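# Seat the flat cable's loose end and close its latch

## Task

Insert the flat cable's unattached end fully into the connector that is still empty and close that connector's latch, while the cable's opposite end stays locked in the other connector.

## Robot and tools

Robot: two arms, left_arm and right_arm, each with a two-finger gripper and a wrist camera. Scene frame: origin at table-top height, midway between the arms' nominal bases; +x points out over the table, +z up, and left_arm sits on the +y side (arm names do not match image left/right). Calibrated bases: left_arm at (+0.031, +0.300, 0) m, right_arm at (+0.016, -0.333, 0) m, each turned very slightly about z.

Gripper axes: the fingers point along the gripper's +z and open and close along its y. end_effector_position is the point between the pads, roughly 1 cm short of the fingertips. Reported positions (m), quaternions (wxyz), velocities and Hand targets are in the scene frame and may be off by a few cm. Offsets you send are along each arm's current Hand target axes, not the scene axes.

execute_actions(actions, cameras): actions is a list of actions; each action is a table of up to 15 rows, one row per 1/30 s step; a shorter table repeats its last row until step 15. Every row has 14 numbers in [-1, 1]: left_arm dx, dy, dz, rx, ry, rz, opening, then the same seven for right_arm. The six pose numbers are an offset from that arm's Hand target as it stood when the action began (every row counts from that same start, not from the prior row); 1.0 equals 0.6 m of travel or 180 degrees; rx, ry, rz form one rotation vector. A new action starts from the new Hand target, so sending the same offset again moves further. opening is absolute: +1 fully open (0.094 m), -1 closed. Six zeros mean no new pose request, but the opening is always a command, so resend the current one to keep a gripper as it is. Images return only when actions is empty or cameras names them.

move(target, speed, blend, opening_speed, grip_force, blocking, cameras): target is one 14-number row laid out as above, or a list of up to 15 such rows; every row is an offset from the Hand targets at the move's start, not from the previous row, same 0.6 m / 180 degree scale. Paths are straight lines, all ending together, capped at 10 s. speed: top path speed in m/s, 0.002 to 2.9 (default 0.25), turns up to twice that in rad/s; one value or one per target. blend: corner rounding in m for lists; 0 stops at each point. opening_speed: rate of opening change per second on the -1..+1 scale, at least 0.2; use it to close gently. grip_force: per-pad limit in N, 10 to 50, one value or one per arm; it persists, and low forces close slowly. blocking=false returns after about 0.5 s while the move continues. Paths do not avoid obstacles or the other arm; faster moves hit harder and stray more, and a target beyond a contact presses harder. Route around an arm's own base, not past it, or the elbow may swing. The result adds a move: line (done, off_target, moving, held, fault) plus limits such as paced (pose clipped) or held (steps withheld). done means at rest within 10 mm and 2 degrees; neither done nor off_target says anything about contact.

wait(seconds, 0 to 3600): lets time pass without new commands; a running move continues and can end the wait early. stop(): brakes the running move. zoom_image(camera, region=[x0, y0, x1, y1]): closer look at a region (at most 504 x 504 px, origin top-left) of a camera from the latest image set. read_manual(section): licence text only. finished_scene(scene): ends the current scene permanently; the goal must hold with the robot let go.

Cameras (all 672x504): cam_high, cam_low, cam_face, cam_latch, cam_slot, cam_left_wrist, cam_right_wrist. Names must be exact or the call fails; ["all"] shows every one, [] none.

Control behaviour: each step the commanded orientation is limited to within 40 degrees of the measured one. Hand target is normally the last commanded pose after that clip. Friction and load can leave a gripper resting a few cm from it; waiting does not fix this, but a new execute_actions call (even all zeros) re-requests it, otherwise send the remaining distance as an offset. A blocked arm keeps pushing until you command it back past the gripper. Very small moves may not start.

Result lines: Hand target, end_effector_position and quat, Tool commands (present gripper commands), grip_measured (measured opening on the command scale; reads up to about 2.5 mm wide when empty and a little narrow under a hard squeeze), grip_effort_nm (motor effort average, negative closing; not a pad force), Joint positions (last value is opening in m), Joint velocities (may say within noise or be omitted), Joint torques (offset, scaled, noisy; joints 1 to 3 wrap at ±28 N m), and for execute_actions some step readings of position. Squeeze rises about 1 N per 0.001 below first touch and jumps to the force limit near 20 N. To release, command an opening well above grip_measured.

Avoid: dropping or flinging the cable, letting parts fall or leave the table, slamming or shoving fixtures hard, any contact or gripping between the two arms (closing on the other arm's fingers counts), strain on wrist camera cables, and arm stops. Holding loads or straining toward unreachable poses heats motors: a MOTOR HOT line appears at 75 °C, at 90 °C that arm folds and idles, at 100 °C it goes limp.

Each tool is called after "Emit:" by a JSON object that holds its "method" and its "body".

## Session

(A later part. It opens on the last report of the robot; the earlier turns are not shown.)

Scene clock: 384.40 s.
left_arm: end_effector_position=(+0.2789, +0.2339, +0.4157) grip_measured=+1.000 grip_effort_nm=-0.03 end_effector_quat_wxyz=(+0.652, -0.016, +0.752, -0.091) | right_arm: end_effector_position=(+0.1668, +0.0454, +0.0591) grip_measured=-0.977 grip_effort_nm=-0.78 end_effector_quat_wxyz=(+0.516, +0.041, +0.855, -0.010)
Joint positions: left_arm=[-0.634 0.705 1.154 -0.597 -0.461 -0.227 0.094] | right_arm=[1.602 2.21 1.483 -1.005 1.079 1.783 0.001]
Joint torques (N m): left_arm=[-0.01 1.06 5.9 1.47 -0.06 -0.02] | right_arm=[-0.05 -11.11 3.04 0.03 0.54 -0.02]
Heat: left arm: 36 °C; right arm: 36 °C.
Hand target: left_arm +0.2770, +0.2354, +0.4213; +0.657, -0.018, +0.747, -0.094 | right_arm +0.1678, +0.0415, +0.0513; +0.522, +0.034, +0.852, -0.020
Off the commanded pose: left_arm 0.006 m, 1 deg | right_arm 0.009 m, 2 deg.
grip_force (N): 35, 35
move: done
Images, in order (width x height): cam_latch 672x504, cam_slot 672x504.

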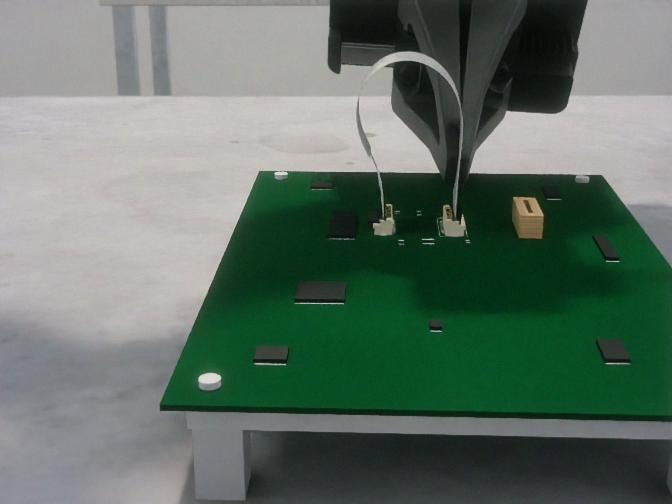

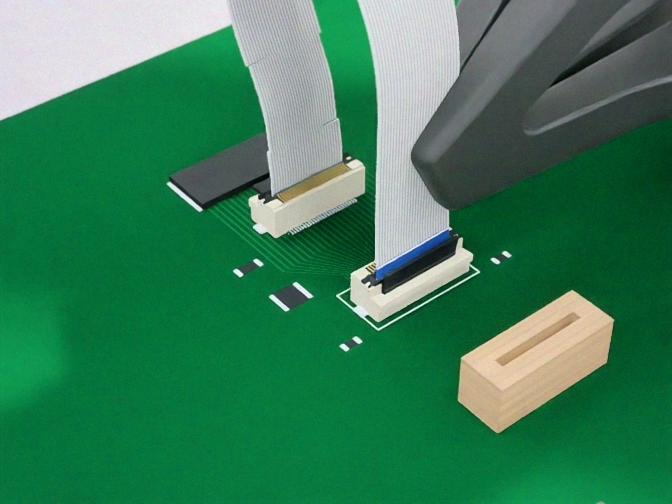

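Emit:
{"method": "move", "body": {"target": [0,0,0,0,0,0,1,0.0037,-0.003,0.0019,0,0,0,-1], "speed": 0.02}}

Emit:
{"method": "move", "body": {"target": [0,0,0,0,0,0,1,0.0025,-0.001,0.0013,0,0,0,-1], "speed": 0.02, "cameras": ["cam_slot","cam_latch"]}}

Emit:
{"method": "zoom_image", "body": {"camera": "cam_slot", "region": [330, 200, 490, 330]}}

Scene clock: 387.73 s.
left_arm: end_effector_position=(+0.2789, +0.2339, +0.4157) grip_measured=+1.000 grip_effort_nm=-0.04 end_effector_quat_wxyz=(+0.652, -0.016, +0.752, -0.091) | right_arm: end_effector_position=(+0.1673, +0.0445, +0.0573) grip_measured=-0.977 grip_effort_nm=-0.78 end_effector_quat_wxyz=(+0.518, +0.041, +0.854, -0.008)
Joint positions: left_arm=[-0.634 0.705 1.154 -0.597 -0.461 -0.227 0.094] | right_arm=[1.602 2.21 1.472 -0.991 1.084 1.783 0.001]
Joint torques (N m): left_arm=[-0.01 0.99 5.89 1.47 -0.06 -0.03] | right_arm=[0.09 -11.18 3.22 0.01 0.51 0.02]
Heat: left arm: 36 °C; right arm: 36 °C.
Hand target: left_arm +0.2770, +0.2354, +0.4213; +0.657, -0.018, +0.747, -0.094 | right_arm +0.1676, +0.0396, +0.0488; +0.522, +0.034, +0.852, -0.020
Off the commanded pose: left_arm 0.006 m, 1 deg | right_arm 0.010 m, 2 deg.
grip_force (N): 35, 35
move: done

Scene clock: 388.27 s.
left_arm: end_effector_position=(+0.2789, +0.2339, +0.4157) grip_measured=+1.000 grip_effort_nm=-0.04 end_effector_quat_wxyz=(+0.652, -0.016, +0.752, -0.091) | right_arm: end_effector_position=(+0.1676, +0.0444, +0.0567) grip_measured=-0.977 grip_effort_nm=-0.79 end_effector_quat_wxyz=(+0.520, +0.042, +0.853, -0.007)
Joint positions: left_arm=[-0.634 0.705 1.154 -0.597 -0.461 -0.227 0.094] | right_arm=[1.602 2.21 1.467 -0.984 1.087 1.783 0.001]
Joint torques (N m): left_arm=[-0.05 1.11 5.97 1.45 -0.06 -0.01] | right_arm=[0.2 -11.19 3 0.01 0.46 0.05]
Heat: left arm: 36 °C; right arm: 36 °C.
Hand target: left_arm +0.2770, +0.2354, +0.4213; +0.657, -0.018, +0.747, -0.094 | right_arm +0.1676, +0.0390, +0.0471; +0.522, +0.034, +0.852, -0.020
Off the commanded pose: left_arm 0.006 m, 1 deg | right_arm 0.011 m, 2 deg.
grip_force (N): 35, 35
move: off_target (right_arm)
Images, in order (width x height): cam_latch 672x504, cam_slot 672x504.

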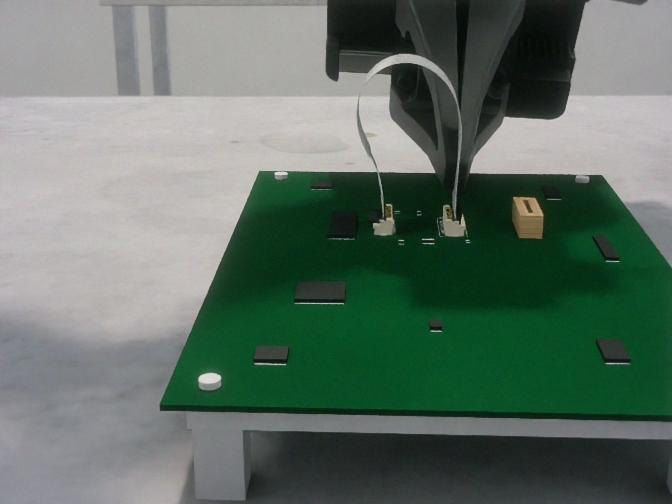

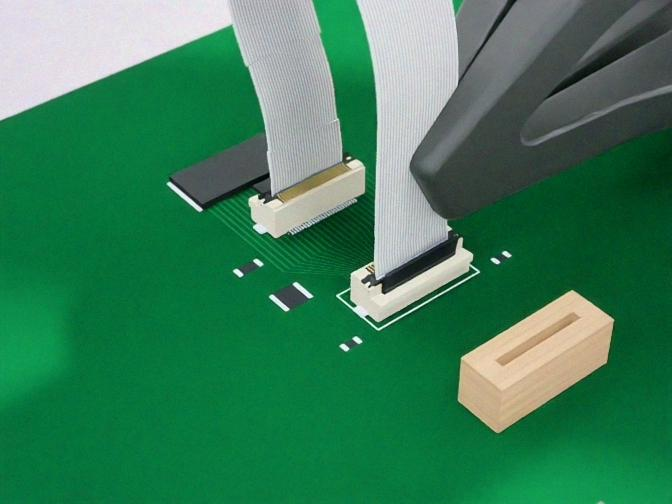

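Scaled by 3.150.

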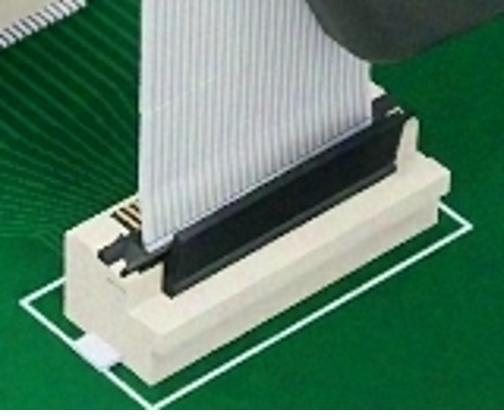

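Emit:
{"method": "move", "body": {"target": [0,0,0,0,0,0,1,0.003,-0.0015,0.0015,0,0,0,-1], "speed": 0.02, "cameras": ["cam_slot","cam_latch","cam_face"]}}

Emit:
{"method": "zoom_image", "body": {"camera": "cam_slot", "region": [340, 220, 440, 300]}}

Emit:
{"method": "zoom_image", "body": {"camera": "cam_latch", "region": [430, 180, 490, 245]}}

Scene clock: 392.00 s.
left_arm: end_effector_position=(+0.2789, +0.2339, +0.4157) grip_measured=+1.000 grip_effort_nm=-0.04 end_effector_quat_wxyz=(+0.652, -0.016, +0.752, -0.091) | right_arm: end_effector_position=(+0.1679, +0.0442, +0.0563) grip_measured=-0.977 grip_effort_nm=-0.78 end_effector_quat_wxyz=(+0.522, +0.042, +0.852, -0.006)
Joint positions: left_arm=[-0.634 0.705 1.154 -0.597 -0.461 -0.227 0.094] | right_arm=[1.602 2.21 1.462 -0.978 1.092 1.783 0.001]
Joint torques (N m): left_arm=[-0.01 1.09 5.94 1.48 -0.07 -0.01] | right_arm=[0.23 -11.04 2.82 0.06 0.44 0.03]
Heat: left arm: 36 °C; right arm: 36 °C.
Hand target: left_arm +0.2770, +0.2354, +0.4213; +0.657, -0.018, +0.747, -0.094 | right_arm +0.1675, +0.0381, +0.0451; +0.522, +0.034, +0.852, -0.020
Off the commanded pose: left_arm 0.006 m, 1 deg | right_arm 0.013 m, 2 deg.
grip_force (N): 35, 35
move: off_target (right_arm)
Images, in order (width x height): cam_face 672x504, cam_latch 672x504, cam_slot 672x504.

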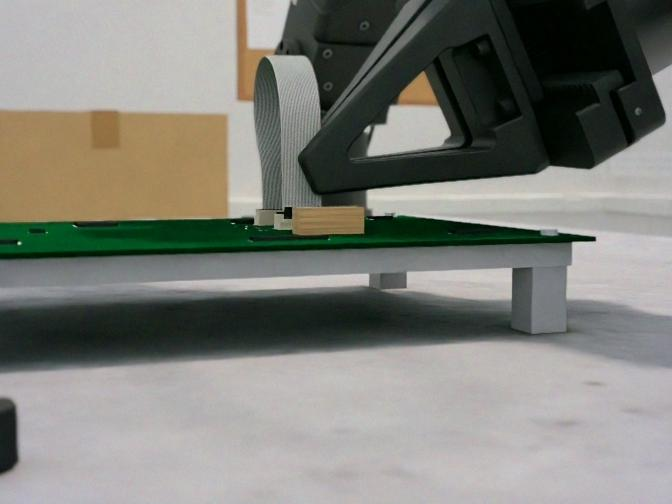

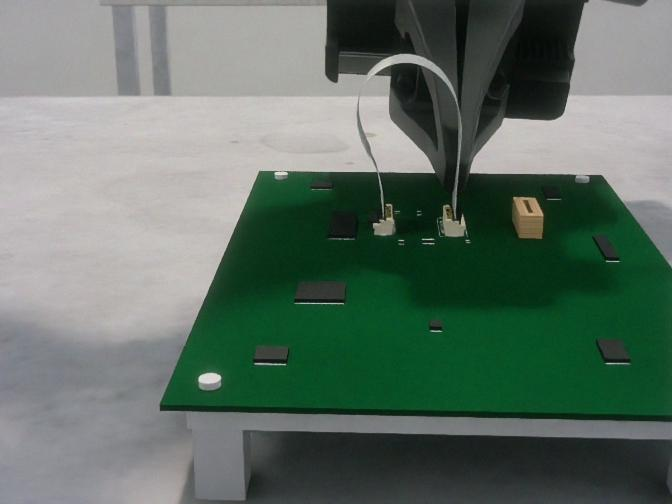

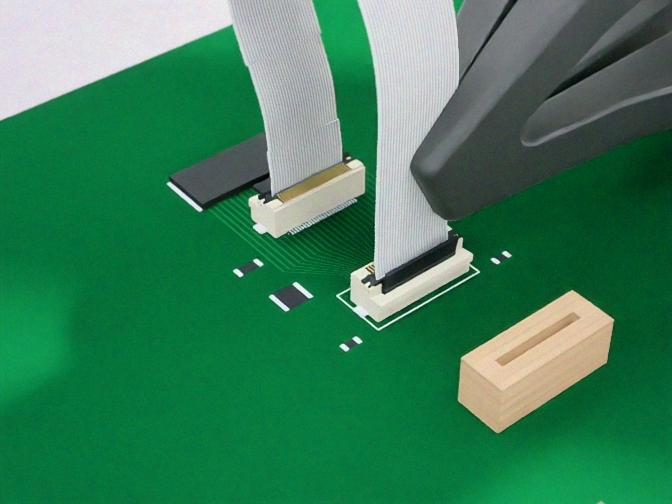

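Scaled by 5.040.

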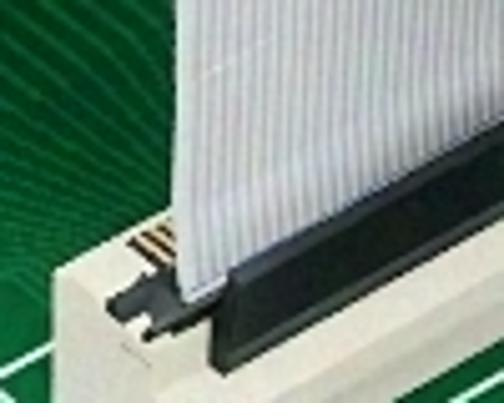

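Scaled by 7.754.

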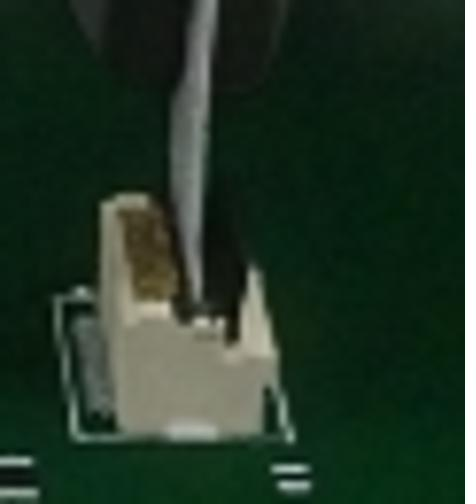

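Emit:
{"method": "move", "body": {"target": [[0,0,0,0,0,0,1,-0.0112,0.007,-0.0058,0,0,0,-1],[0,0,0,0,0,0,1,-0.0112,0.007,-0.0058,0,0,0,-0.5]], "speed": 0.03, "grip_force": 50, "opening_speed": 0.4, "cameras": ["cam_slot","cam_latch","cam_right_wrist"]}}

Emit:
{"method": "zoom_image", "body": {"camera": "cam_slot", "region": [340, 220, 480, 330]}}

Emit:
{"method": "zoom_image", "body": {"camera": "cam_latch", "region": [360, 180, 490, 245]}}

Scene clock: 413.77 s.
left_arm: end_effector_position=(+0.2789, +0.2339, +0.4157) grip_measured=+1.000 grip_effort_nm=-0.03 end_effector_quat_wxyz=(+0.652, -0.016, +0.752, -0.091) | right_arm: end_effector_position=(+0.1666, +0.0420, +0.0540) grip_measured=-0.503 grip_effort_nm=0.09 end_effector_quat_wxyz=(+0.515, +0.040, +0.856, -0.012)
Joint positions: left_arm=[-0.634 0.705 1.154 -0.597 -0.461 -0.227 0.094] | right_arm=[1.602 2.21 1.462 -0.989 1.075 1.783 0.023]
Joint torques (N m): left_arm=[-0.06 1.03 5.9 1.47 -0.05 -0.02] | right_arm=[0.12 -11.04 4.97 -0.19 0.58 0.01]
Heat: left arm: 36 °C; right arm: 35 °C.
Hand target: left_arm +0.2770, +0.2354, +0.4213; +0.657, -0.018, +0.747, -0.094 | right_arm +0.1678, +0.0423, +0.0527; +0.522, +0.034, +0.852, -0.020
Off the commanded pose: left_arm 0.006 m, 1 deg | right_arm 0.002 m, 1 deg.
move: done
Images, in order (width x height): cam_latch 672x504, cam_slot 672x504, cam_right_wrist 672x504.

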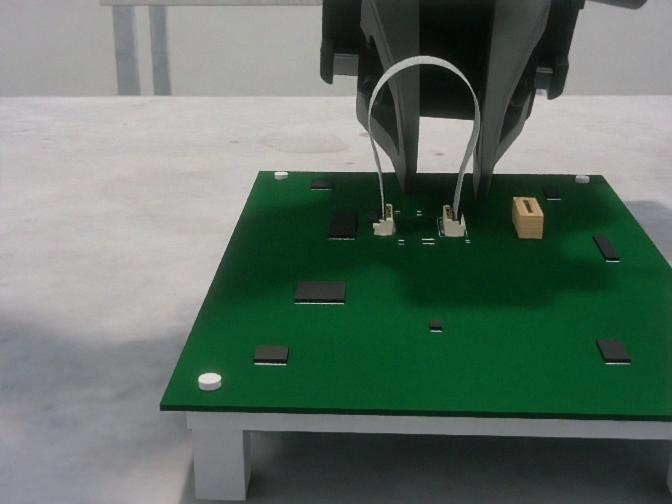

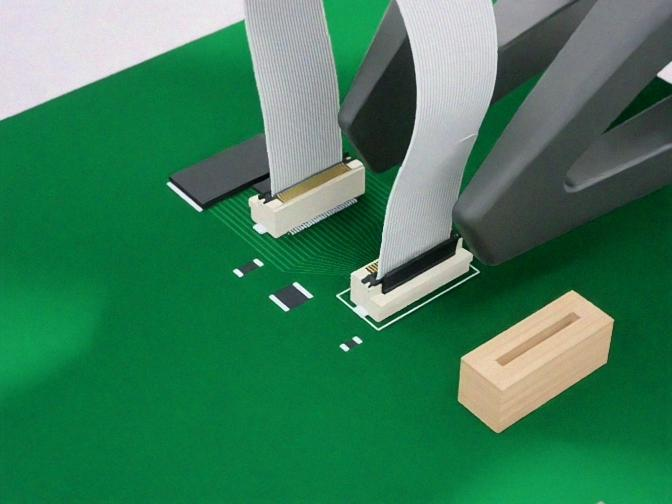

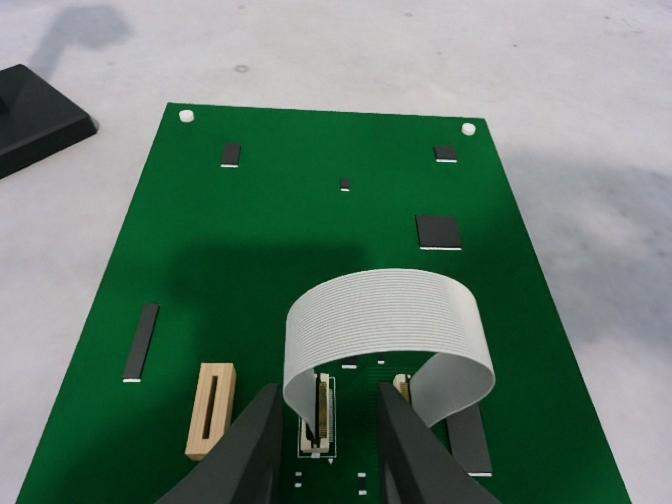

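Scaled by 3.600.

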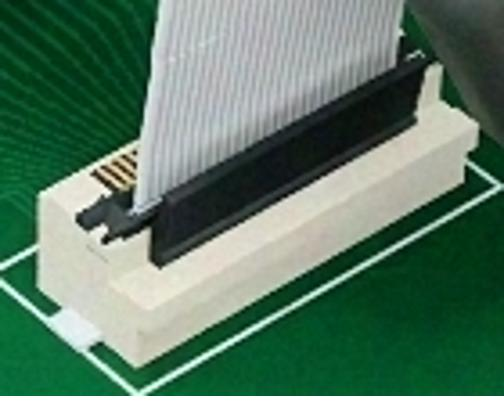

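Scaled by 3.877.

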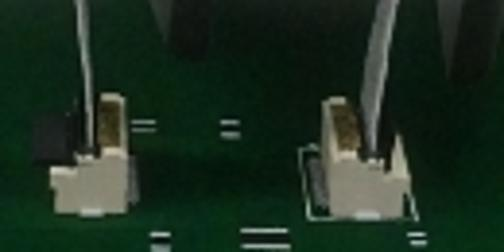

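Emit:
{"method": "move", "body": {"target": [0,0,0,0,0,0,1,0,0.022,0,0,0,0,-0.5], "speed": 0.04, "cameras": ["cam_slot","cam_latch"]}}

Emit:
{"method": "zoom_image", "body": {"camera": "cam_slot", "region": [340, 220, 480, 330]}}

Emit:
{"method": "zoom_image", "body": {"camera": "cam_latch", "region": [360, 160, 490, 245]}}

Scene clock: 432.87 s.
left_arm: end_effector_position=(+0.2789, +0.2339, +0.4157) grip_measured=+1.000 grip_effort_nm=-0.03 end_effector_quat_wxyz=(+0.652, -0.016, +0.752, -0.091) | right_arm: end_effector_position=(+0.1663, +0.0507, +0.0514) grip_measured=-0.502 grip_effort_nm=0.08 end_effector_quat_wxyz=(+0.515, +0.035, +0.856, -0.017)
Joint positions: left_arm=[-0.634 0.705 1.154 -0.597 -0.461 -0.227 0.094] | right_arm=[1.602 2.248 1.515 -1.012 1.074 1.777 0.023]
Joint torques (N m): left_arm=[-0.02 1.03 5.94 1.46 -0.07 -0.01] | right_arm=[-0.21 -11.26 6.46 -0.25 0.62 -0.02]
Heat: left arm: 36 °C; right arm: 35 °C.
Hand target: left_arm +0.2770, +0.2354, +0.4213; +0.657, -0.018, +0.747, -0.094 | right_arm +0.1688, +0.0556, +0.0528; +0.522, +0.034, +0.852, -0.020
Off the commanded pose: left_arm 0.006 m, 1 deg | right_arm 0.006 m, 1 deg.
move: done
Images, in order (width x height): cam_latch 672x504, cam_slot 672x504.

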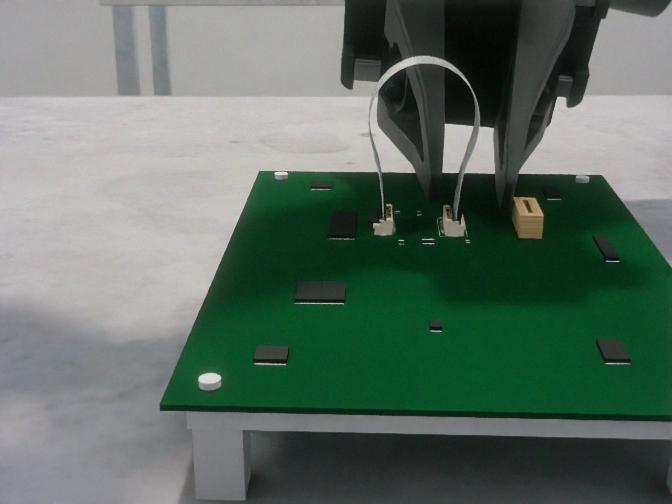

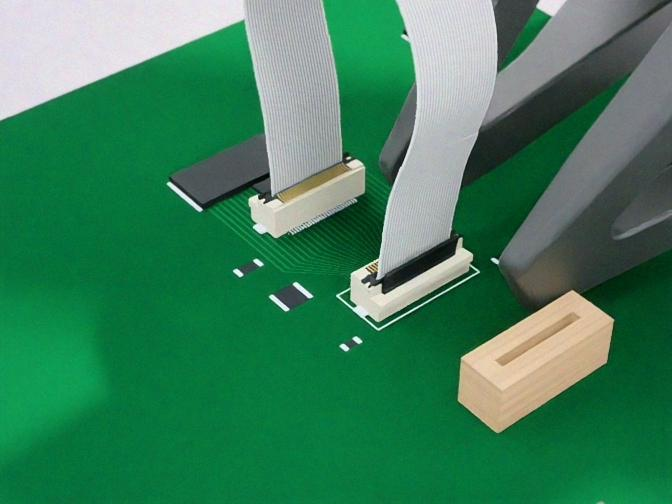

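Scaled by 3.600.

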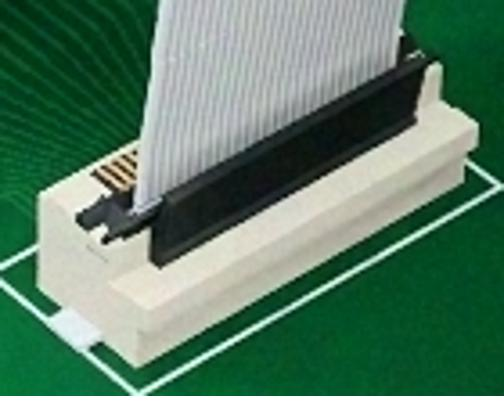

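Scaled by 3.877.

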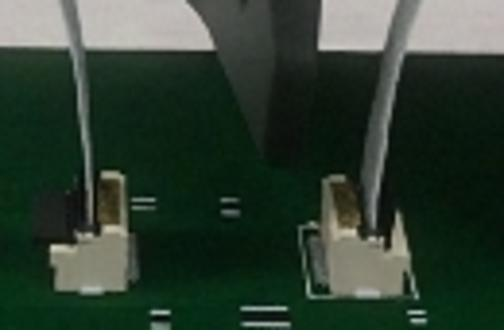

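Emit:
{"method": "move", "body": {"target": [[0,0,0,0,0,0,1,-0.0104,-0.003,-0.0053,0,0,0,-0.5],[0,0,0,0,0,0,1,-0.0104,-0.003,-0.0053,0,0,0,-0.8]], "speed": 0.04, "opening_speed": 0.3, "cameras": ["cam_slot","cam_latch","cam_face"]}}

Emit:
{"method": "zoom_image", "body": {"camera": "cam_latch", "region": [360, 160, 490, 245]}}

Scene clock: 440.20 s.
left_arm: end_effector_position=(+0.2789, +0.2339, +0.4157) grip_measured=+1.000 grip_effort_nm=-0.03 end_effector_quat_wxyz=(+0.652, -0.016, +0.752, -0.091) | right_arm: end_effector_position=(+0.1664, +0.0473, +0.0520) grip_measured=-0.797 grip_effort_nm=-0.15 end_effector_quat_wxyz=(+0.515, +0.030, +0.856, -0.026)
Joint positions: left_arm=[-0.634 0.705 1.154 -0.597 -0.461 -0.227 0.094] | right_arm=[1.602 2.248 1.515 -1.034 1.074 1.777 0.01]
Joint torques (N m): left_arm=[-0.05 1.02 5.91 1.48 -0.07 -0.01] | right_arm=[-0.18 -12.83 6.64 -0.23 0.57 0]
Heat: left arm: 36 °C; right arm: 36 °C.
Hand target: left_arm +0.2770, +0.2354, +0.4213; +0.657, -0.018, +0.747, -0.094 | right_arm +0.1687, +0.0537, +0.0598; +0.522, +0.034, +0.852, -0.020
Off the commanded pose: left_arm 0.006 m, 1 deg | right_arm 0.010 m, 1 deg.
move: done
Images, in order (width x height): cam_face 672x504, cam_latch 672x504, cam_slot 672x504.

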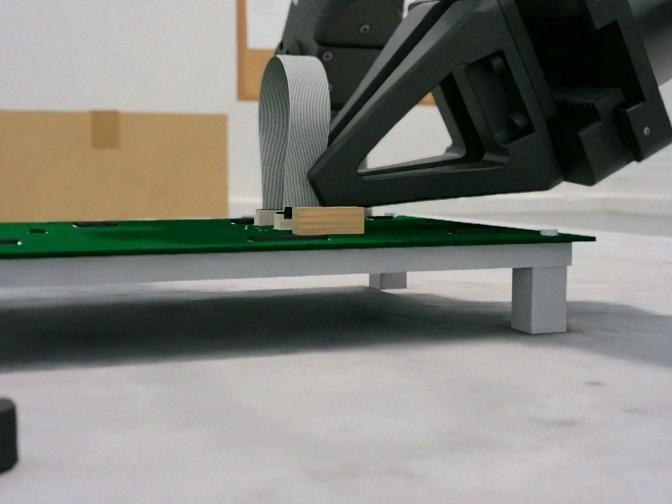

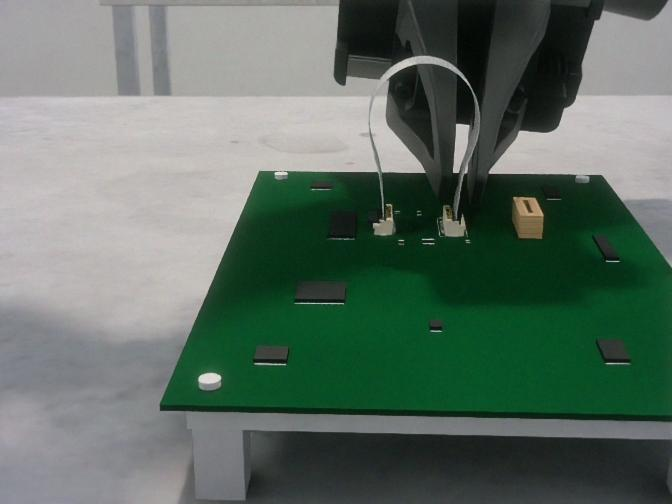

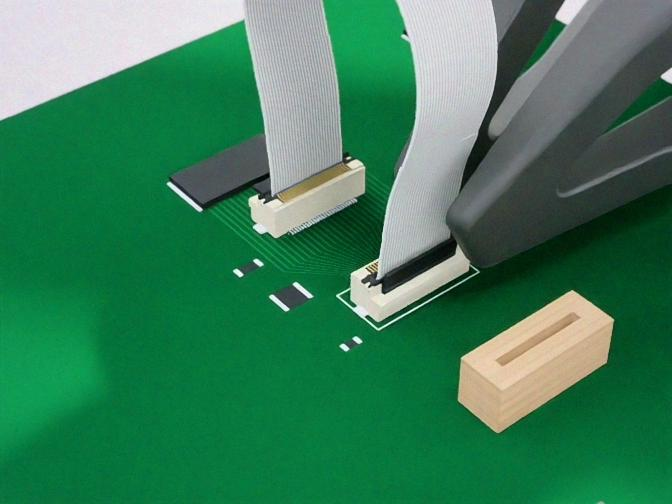

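Scaled by 3.877.

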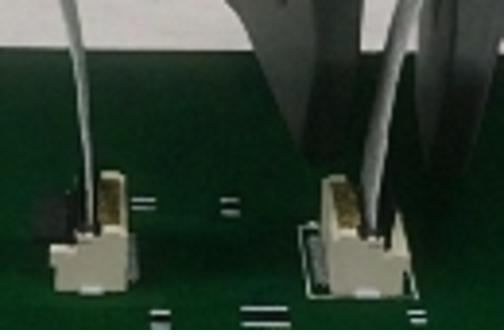

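Emit:
{"method": "move", "body": {"target": [0,0,0,0,0,0,1,-0.012,0.0058,0.0047,0,0,0,-0.8], "speed": 0.04, "cameras": ["cam_slot","cam_latch"]}}

Emit:
{"method": "zoom_image", "body": {"camera": "cam_latch", "region": [360, 160, 490, 245]}}

Scene clock: 444.03 s.
left_arm: end_effector_position=(+0.2789, +0.2339, +0.4157) grip_measured=+1.000 grip_effort_nm=-0.04 end_effector_quat_wxyz=(+0.652, -0.016, +0.752, -0.091) | right_arm: end_effector_position=(+0.1710, +0.0493, +0.0548) grip_measured=-0.798 grip_effort_nm=-0.15 end_effector_quat_wxyz=(+0.515, +0.028, +0.856, -0.030)
Joint positions: left_arm=[-0.634 0.705 1.154 -0.597 -0.461 -0.227 0.094] | right_arm=[1.59 2.248 1.53 -1.034 1.074 1.751 0.01]
Joint torques (N m): left_arm=[-0.03 1.06 5.97 1.46 -0.07 -0.02] | right_arm=[-0.42 -13.52 6.63 -0.11 0.6 -0.09]
Heat: left arm: 36 °C; right arm: 36 °C.
Hand target: left_arm +0.2770, +0.2354, +0.4213; +0.657, -0.018, +0.747, -0.094 | right_arm +0.1747, +0.0567, +0.0649; +0.522, +0.034, +0.852, -0.020
Off the commanded pose: left_arm 0.006 m, 1 deg | right_arm 0.013 m, 2 deg.
move: off_target (right_arm)
Images, in order (width x height): cam_latch 672x504, cam_slot 672x504.

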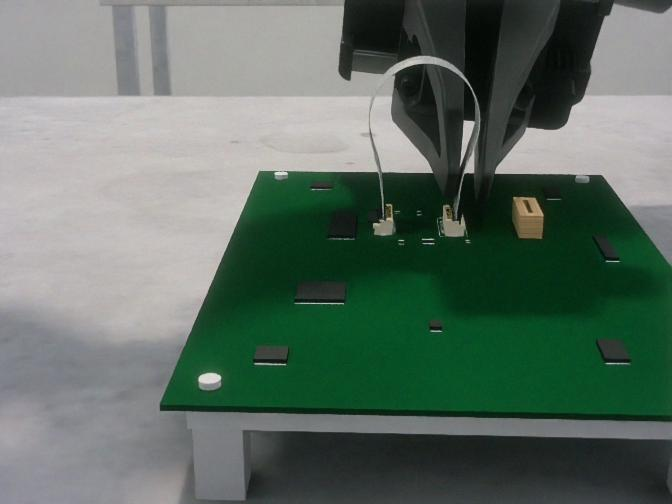

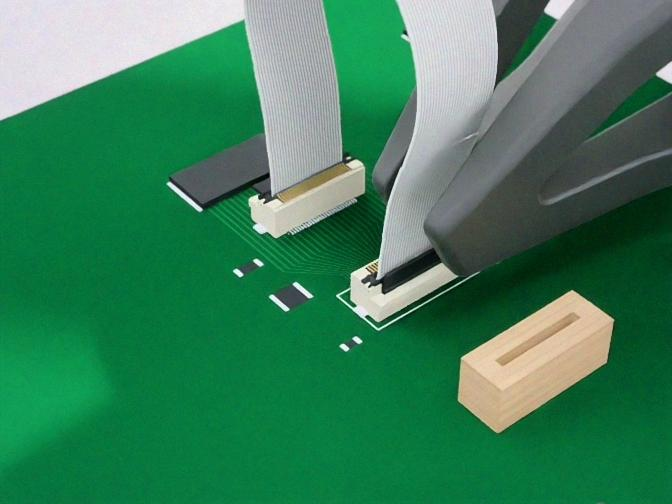

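Scaled by 3.877.

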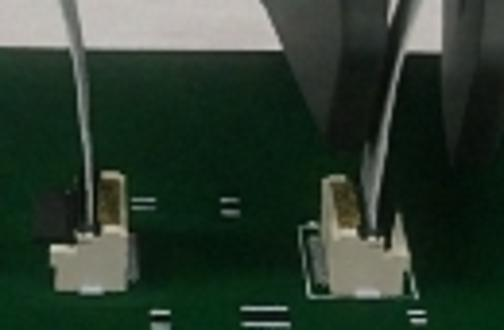

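Emit:
{"method": "move", "body": {"target": [0,0,0,0,0,0,1,-0.001,0.013,0.002,0,0,0,-0.8], "speed": 0.04, "cameras": ["cam_slot","cam_latch"]}}

Emit:
{"method": "zoom_image", "body": {"camera": "cam_latch", "region": [360, 160, 490, 245]}}

Emit:
{"method": "zoom_image", "body": {"camera": "cam_slot", "region": [340, 220, 480, 330]}}

Scene clock: 447.07 s.
left_arm: end_effector_position=(+0.2789, +0.2339, +0.4157) grip_measured=+1.000 grip_effort_nm=-0.03 end_effector_quat_wxyz=(+0.652, -0.016, +0.752, -0.091) | right_arm: end_effector_position=(+0.1726, +0.0572, +0.0625) grip_measured=-0.798 grip_effort_nm=-0.15 end_effector_quat_wxyz=(+0.513, +0.032, +0.857, -0.022)
Joint positions: left_arm=[-0.634 0.705 1.154 -0.597 -0.461 -0.227 0.094] | right_arm=[1.585 2.248 1.568 -1.044 1.073 1.739 0.01]
Joint torques (N m): left_arm=[0.03 1.05 5.91 1.46 -0.05 -0.01] | right_arm=[-0.58 -11.21 6.9 -0.04 0.61 -0.07]
Heat: left arm: 36 °C; right arm: 36 °C.
Hand target: left_arm +0.2770, +0.2354, +0.4213; +0.657, -0.018, +0.747, -0.094 | right_arm +0.1768, +0.0643, +0.0649; +0.522, +0.034, +0.852, -0.020
Off the commanded pose: left_arm 0.006 m, 1 deg | right_arm 0.009 m, 1 deg.
move: done
Images, in order (width x height): cam_latch 672x504, cam_slot 672x504.

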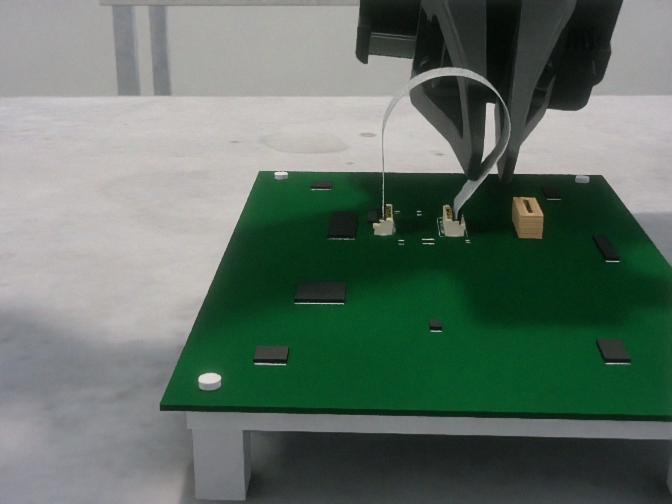

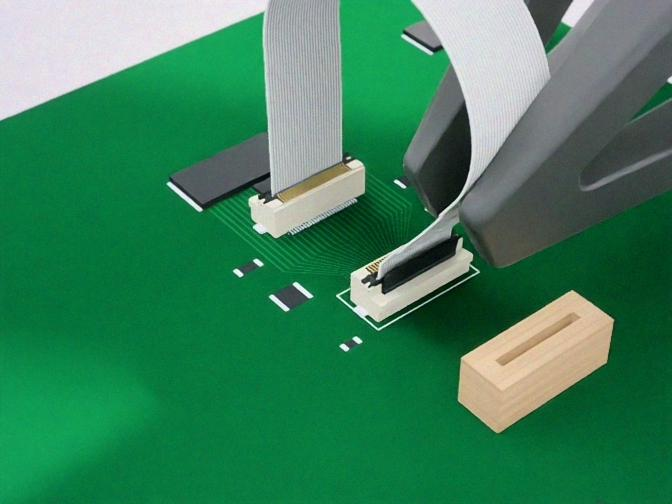

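Scaled by 3.877.

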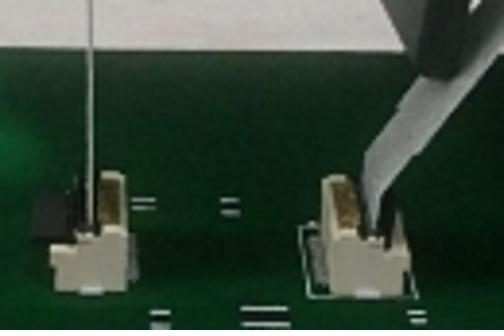

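Scaled by 3.600.

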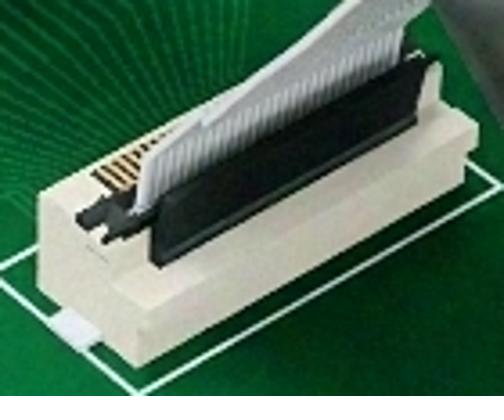

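Emit:
{"method": "move", "body": {"target": [[0,0,0,0,0,0,1,0,-0.012,0,0,0,0,-0.6],[0,0,0,0,0,0,1,0,-0.012,-0.15,0,0,0,-0.6],[0,0,0,0,0,0,1,-0.1,-0.15,-0.2,0,0,0,-0.6]], "speed": 0.1, "cameras": ["cam_right_wrist","cam_slot","cam_latch"]}}

Emit:
{"method": "zoom_image", "body": {"camera": "cam_right_wrist", "region": [200, 230, 400, 400]}}

Emit:
{"method": "zoom_image", "body": {"camera": "cam_slot", "region": [160, 120, 380, 260]}}

Scene clock: 462.17 s.
left_arm: end_effector_position=(+0.2789, +0.2339, +0.4157) grip_measured=+1.000 grip_effort_nm=-0.03 end_effector_quat_wxyz=(+0.652, -0.016, +0.752, -0.091) | right_arm: end_effector_position=(+0.0909, -0.0147, +0.1617) grip_measured=-0.602 grip_effort_nm=0.08 end_effector_quat_wxyz=(+0.505, +0.018, +0.863, +0.005)
Joint positions: left_arm=[-0.634 0.705 1.154 -0.597 -0.461 -0.227 0.094] | right_arm=[1.832 1.931 1.484 -1.554 1.002 2.1 0.019]
Joint torques (N m): left_arm=[-0.01 1.05 5.96 1.46 -0.08 -0.02] | right_arm=[0.92 -14.26 3.54 -0.62 0.49 -0.06]
Heat: left arm: 36 °C; right arm: 37 °C.
Hand target: left_arm +0.2770, +0.2354, +0.4213; +0.657, -0.018, +0.747, -0.094 | right_arm +0.0904, -0.0192, +0.1728; +0.522, +0.034, +0.852, -0.020
Off the commanded pose: left_arm 0.006 m, 1 deg | right_arm 0.012 m, 4 deg.
joint sent to its limit (right arm) — joint 4 (wrist pitch), lower limit. The joint targets are off in orientation, not in position.
move: off_target (right_arm)
Images, in order (width x height): cam_latch 672x504, cam_slot 672x504, cam_right_wrist 672x504.

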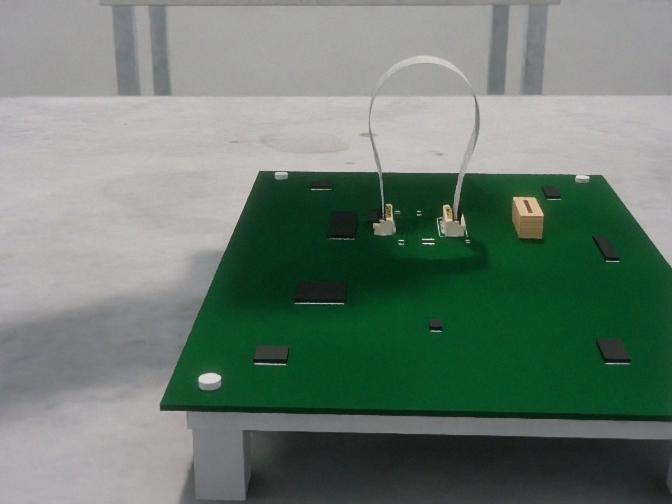

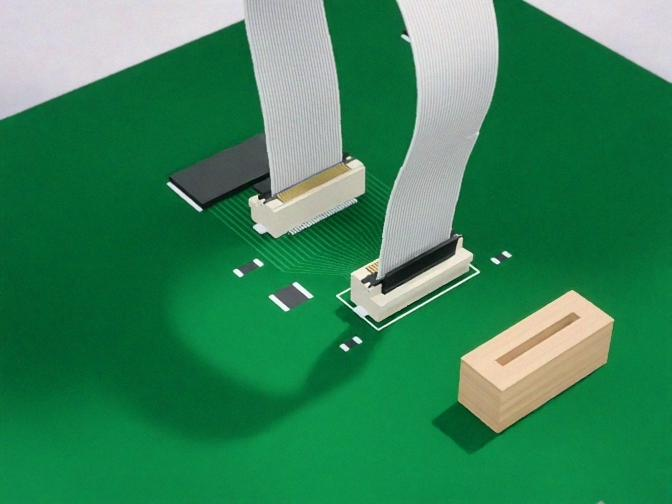

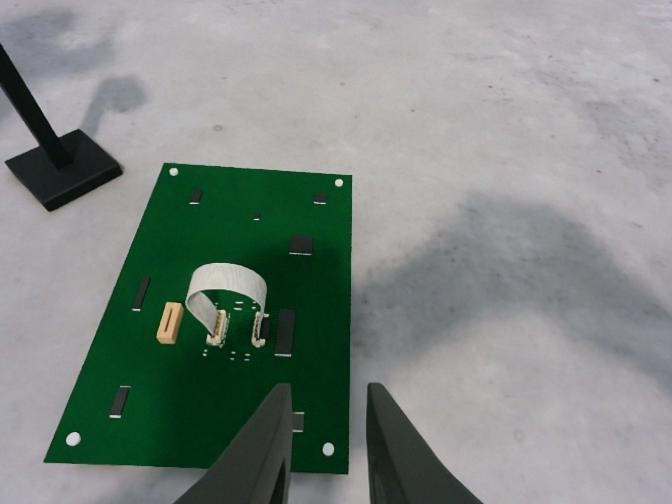

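Scaled by 2.520.

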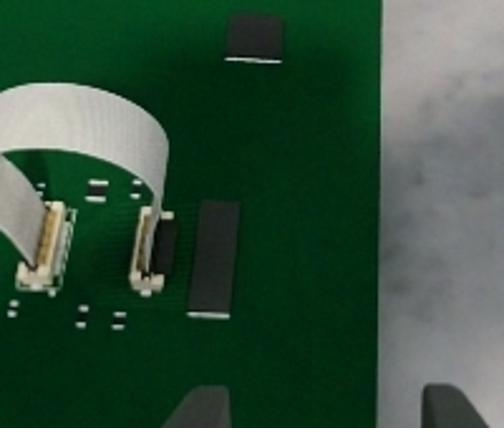

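Scaled by 2.291.

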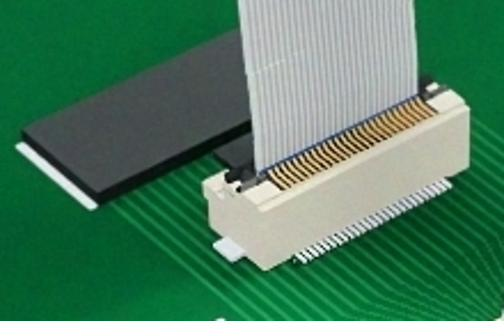

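Emit:
{"method": "move", "body": {"target": [[0,0,0,0,0,0,1,0.1095,0.0923,0.1042,0,0,0,-1],[0,0,0,0,0,0,1,0.1497,0.0923,0.1247,0,0,0,-1]], "speed": 0.1, "cameras": ["cam_right_wrist"]}}

Scene clock: 474.33 s.
left_arm: end_effector_position=(+0.2789, +0.2339, +0.4157) grip_measured=+1.000 grip_effort_nm=-0.04 end_effector_quat_wxyz=(+0.652, -0.016, +0.752, -0.091) | right_arm: end_effector_position=(+0.1155, +0.0353, +0.0633) grip_measured=-0.983 grip_effort_nm=-0.95 end_effector_quat_wxyz=(+0.510, +0.042, +0.859, -0.012)
Joint positions: left_arm=[-0.634 0.705 1.154 -0.597 -0.461 -0.227 0.094] | right_arm=[1.733 2.242 1.548 -1.263 1.027 2.039 0.001]
Joint torques (N m): left_arm=[-0.03 1.02 5.94 1.46 -0.06 -0.01] | right_arm=[-0.66 -11.12 3.43 -0.42 0.66 -0.04]
Heat: left arm: 36 °C; right arm: 38 °C.
Hand target: left_arm +0.2770, +0.2354, +0.4213; +0.657, -0.018, +0.747, -0.094 | right_arm +0.1203, +0.0341, +0.0589; +0.522, +0.034, +0.852, -0.020
Off the commanded pose: left_arm 0.006 m, 1 deg | right_arm 0.007 m, 2 deg.
move: done

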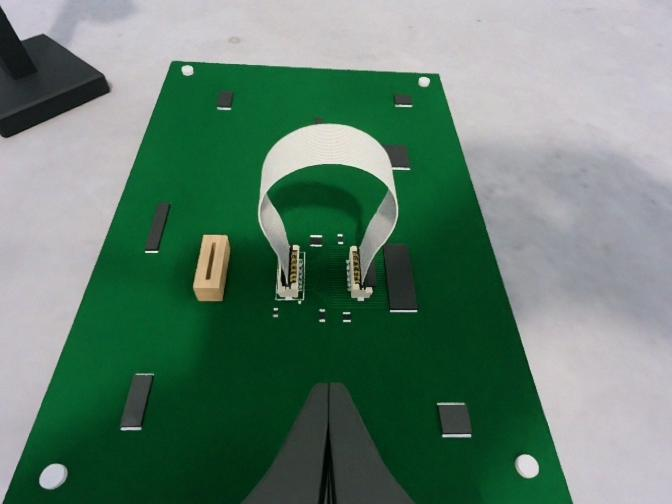

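Emit:
{"method": "move", "body": {"target": [0,0,0,0,0,0,1,-0.041,0,0.0803,0,0,0,-1], "speed": 0.06, "cameras": ["cam_latch","cam_slot","cam_face"]}}

Scene clock: 478.60 s.
left_arm: end_effector_position=(+0.2789, +0.2339, +0.4157) grip_measured=+1.000 grip_effort_nm=-0.03 end_effector_quat_wxyz=(+0.652, -0.016, +0.752, -0.091) | right_arm: end_effector_position=(+0.1705, +0.0295, +0.0453) grip_measured=-0.983 grip_effort_nm=-0.95 end_effector_quat_wxyz=(+0.516, +0.025, +0.855, -0.036)
Joint positions: left_arm=[-0.634 0.705 1.154 -0.597 -0.461 -0.227 0.094] | right_arm=[1.592 2.21 1.416 -0.978 1.077 1.758 0.001]
Joint torques (N m): left_arm=[-0.06 1.05 5.96 1.46 -0.06 -0.01] | right_arm=[-0.75 -16.53 3.17 0.05 0.57 -0.05]
Heat: left arm: 36 °C; right arm: 38 °C.
Hand target: left_arm +0.2770, +0.2354, +0.4213; +0.657, -0.018, +0.747, -0.094 | right_arm +0.1744, +0.0298, +0.0587; +0.522, +0.034, +0.852, -0.020
Off the commanded pose: left_arm 0.006 m, 1 deg | right_arm 0.014 m, 2 deg.
move: off_target (right_arm)
Images, in order (width x height): cam_face 672x504, cam_latch 672x504, cam_slot 672x504.

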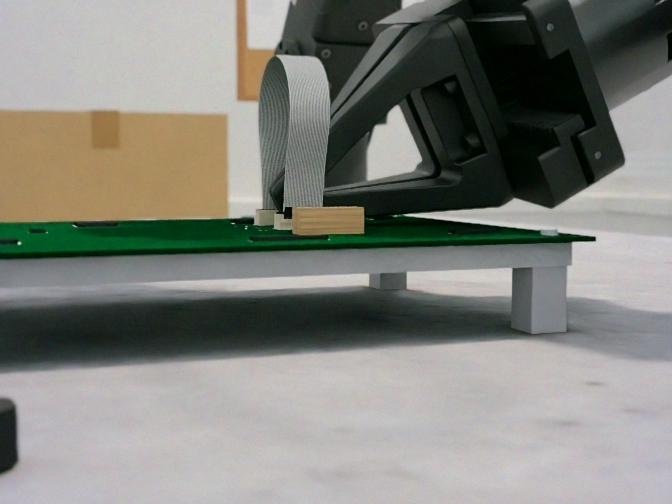

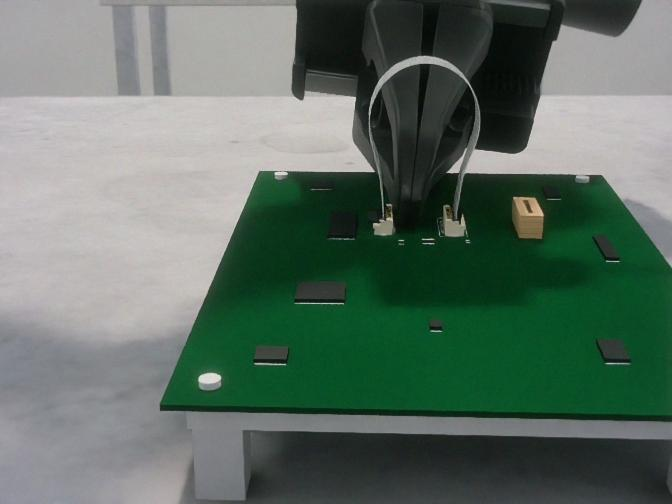

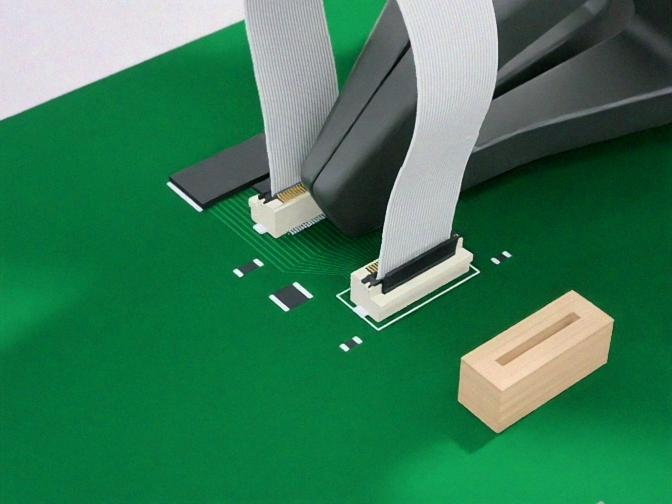

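Emit:
{"method": "move", "body": {"target": [0,0,0,0,0,0,1,-0.0163,0.004,-0.0083,0,0,0,-1], "speed": 0.04}}

Scene clock: 480.80 s.
left_arm: end_effector_position=(+0.2789, +0.2339, +0.4157) grip_measured=+1.000 grip_effort_nm=-0.04 end_effector_quat_wxyz=(+0.652, -0.016, +0.752, -0.091) | right_arm: end_effector_position=(+0.1706, +0.0290, +0.0493) grip_measured=-0.983 grip_effort_nm=-0.95 end_effector_quat_wxyz=(+0.516, +0.023, +0.856, -0.035)
Joint positions: left_arm=[-0.634 0.705 1.154 -0.597 -0.461 -0.227 0.094] | right_arm=[1.592 2.199 1.416 -0.986 1.077 1.753 0.001]
Joint torques (N m): left_arm=[0.01 1.06 5.97 1.47 -0.05 -0.02] | right_arm=[-0.68 -17.03 5 -0.24 0.57 -0.05]
Heat: left arm: 36 °C; right arm: 38 °C.
Hand target: left_arm +0.2770, +0.2354, +0.4213; +0.657, -0.018, +0.747, -0.094 | right_arm +0.1746, +0.0322, +0.0698; +0.522, +0.034, +0.852, -0.020
Off the commanded pose: left_arm 0.006 m, 1 deg | right_arm 0.021 m, 2 deg.
move: off_target (right_arm)

Emit:
{"method": "move", "body": {"target": [0,0,0,0,0,0,1,0.001,0.013,0,0,0,0,-1], "speed": 0.04, "cameras": ["cam_latch","cam_slot"]}}

Emit:
{"method": "zoom_image", "body": {"camera": "cam_latch", "region": [360, 160, 490, 245]}}

Scene clock: 485.97 s.
left_arm: end_effector_position=(+0.2789, +0.2339, +0.4157) grip_measured=+1.000 grip_effort_nm=-0.03 end_effector_quat_wxyz=(+0.652, -0.016, +0.752, -0.091) | right_arm: end_effector_position=(+0.1705, +0.0331, +0.0538) grip_measured=-0.983 grip_effort_nm=-0.95 end_effector_quat_wxyz=(+0.516, +0.024, +0.856, -0.033)
Joint positions: left_arm=[-0.634 0.705 1.154 -0.597 -0.461 -0.227 0.094] | right_arm=[1.592 2.199 1.438 -0.999 1.076 1.75 0.001]
Joint torques (N m): left_arm=[-0.09 1.05 5.9 1.47 -0.05 -0.02] | right_arm=[-0.64 -14.52 6.42 -0.24 0.62 -0.02]
Heat: left arm: 36 °C; right arm: 37 °C.
Hand target: left_arm +0.2770, +0.2354, +0.4213; +0.657, -0.018, +0.747, -0.094 | right_arm +0.1749, +0.0400, +0.0693; +0.522, +0.034, +0.852, -0.020
Off the commanded pose: left_arm 0.006 m, 1 deg | right_arm 0.018 m, 2 deg.
move: off_target (right_arm)

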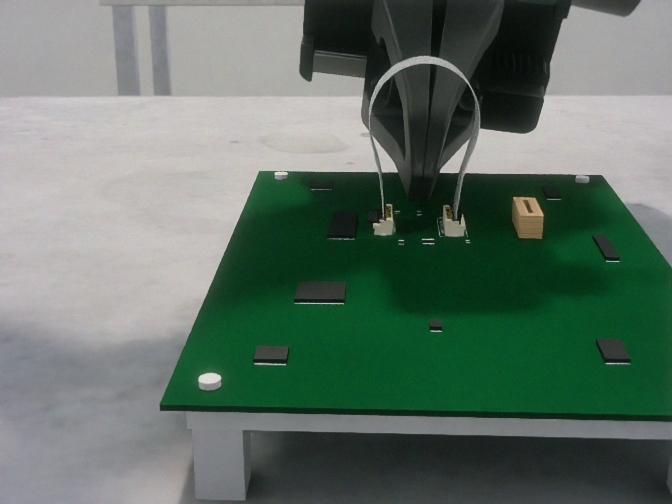

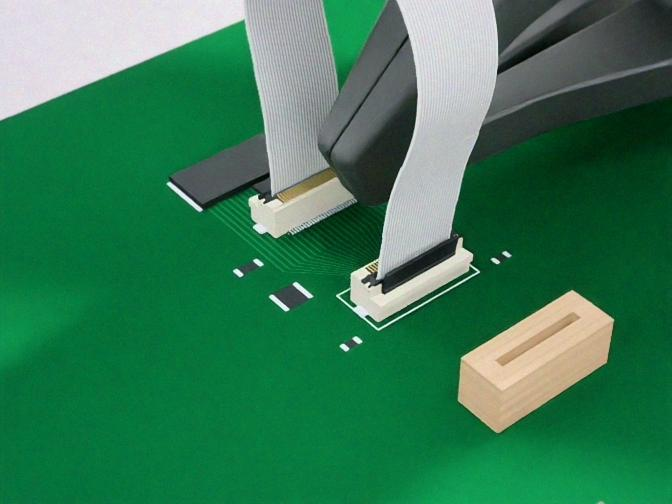

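Scaled by 3.877.

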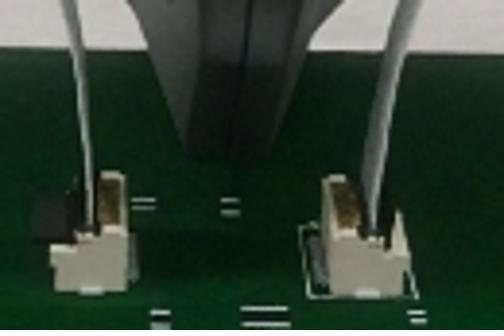

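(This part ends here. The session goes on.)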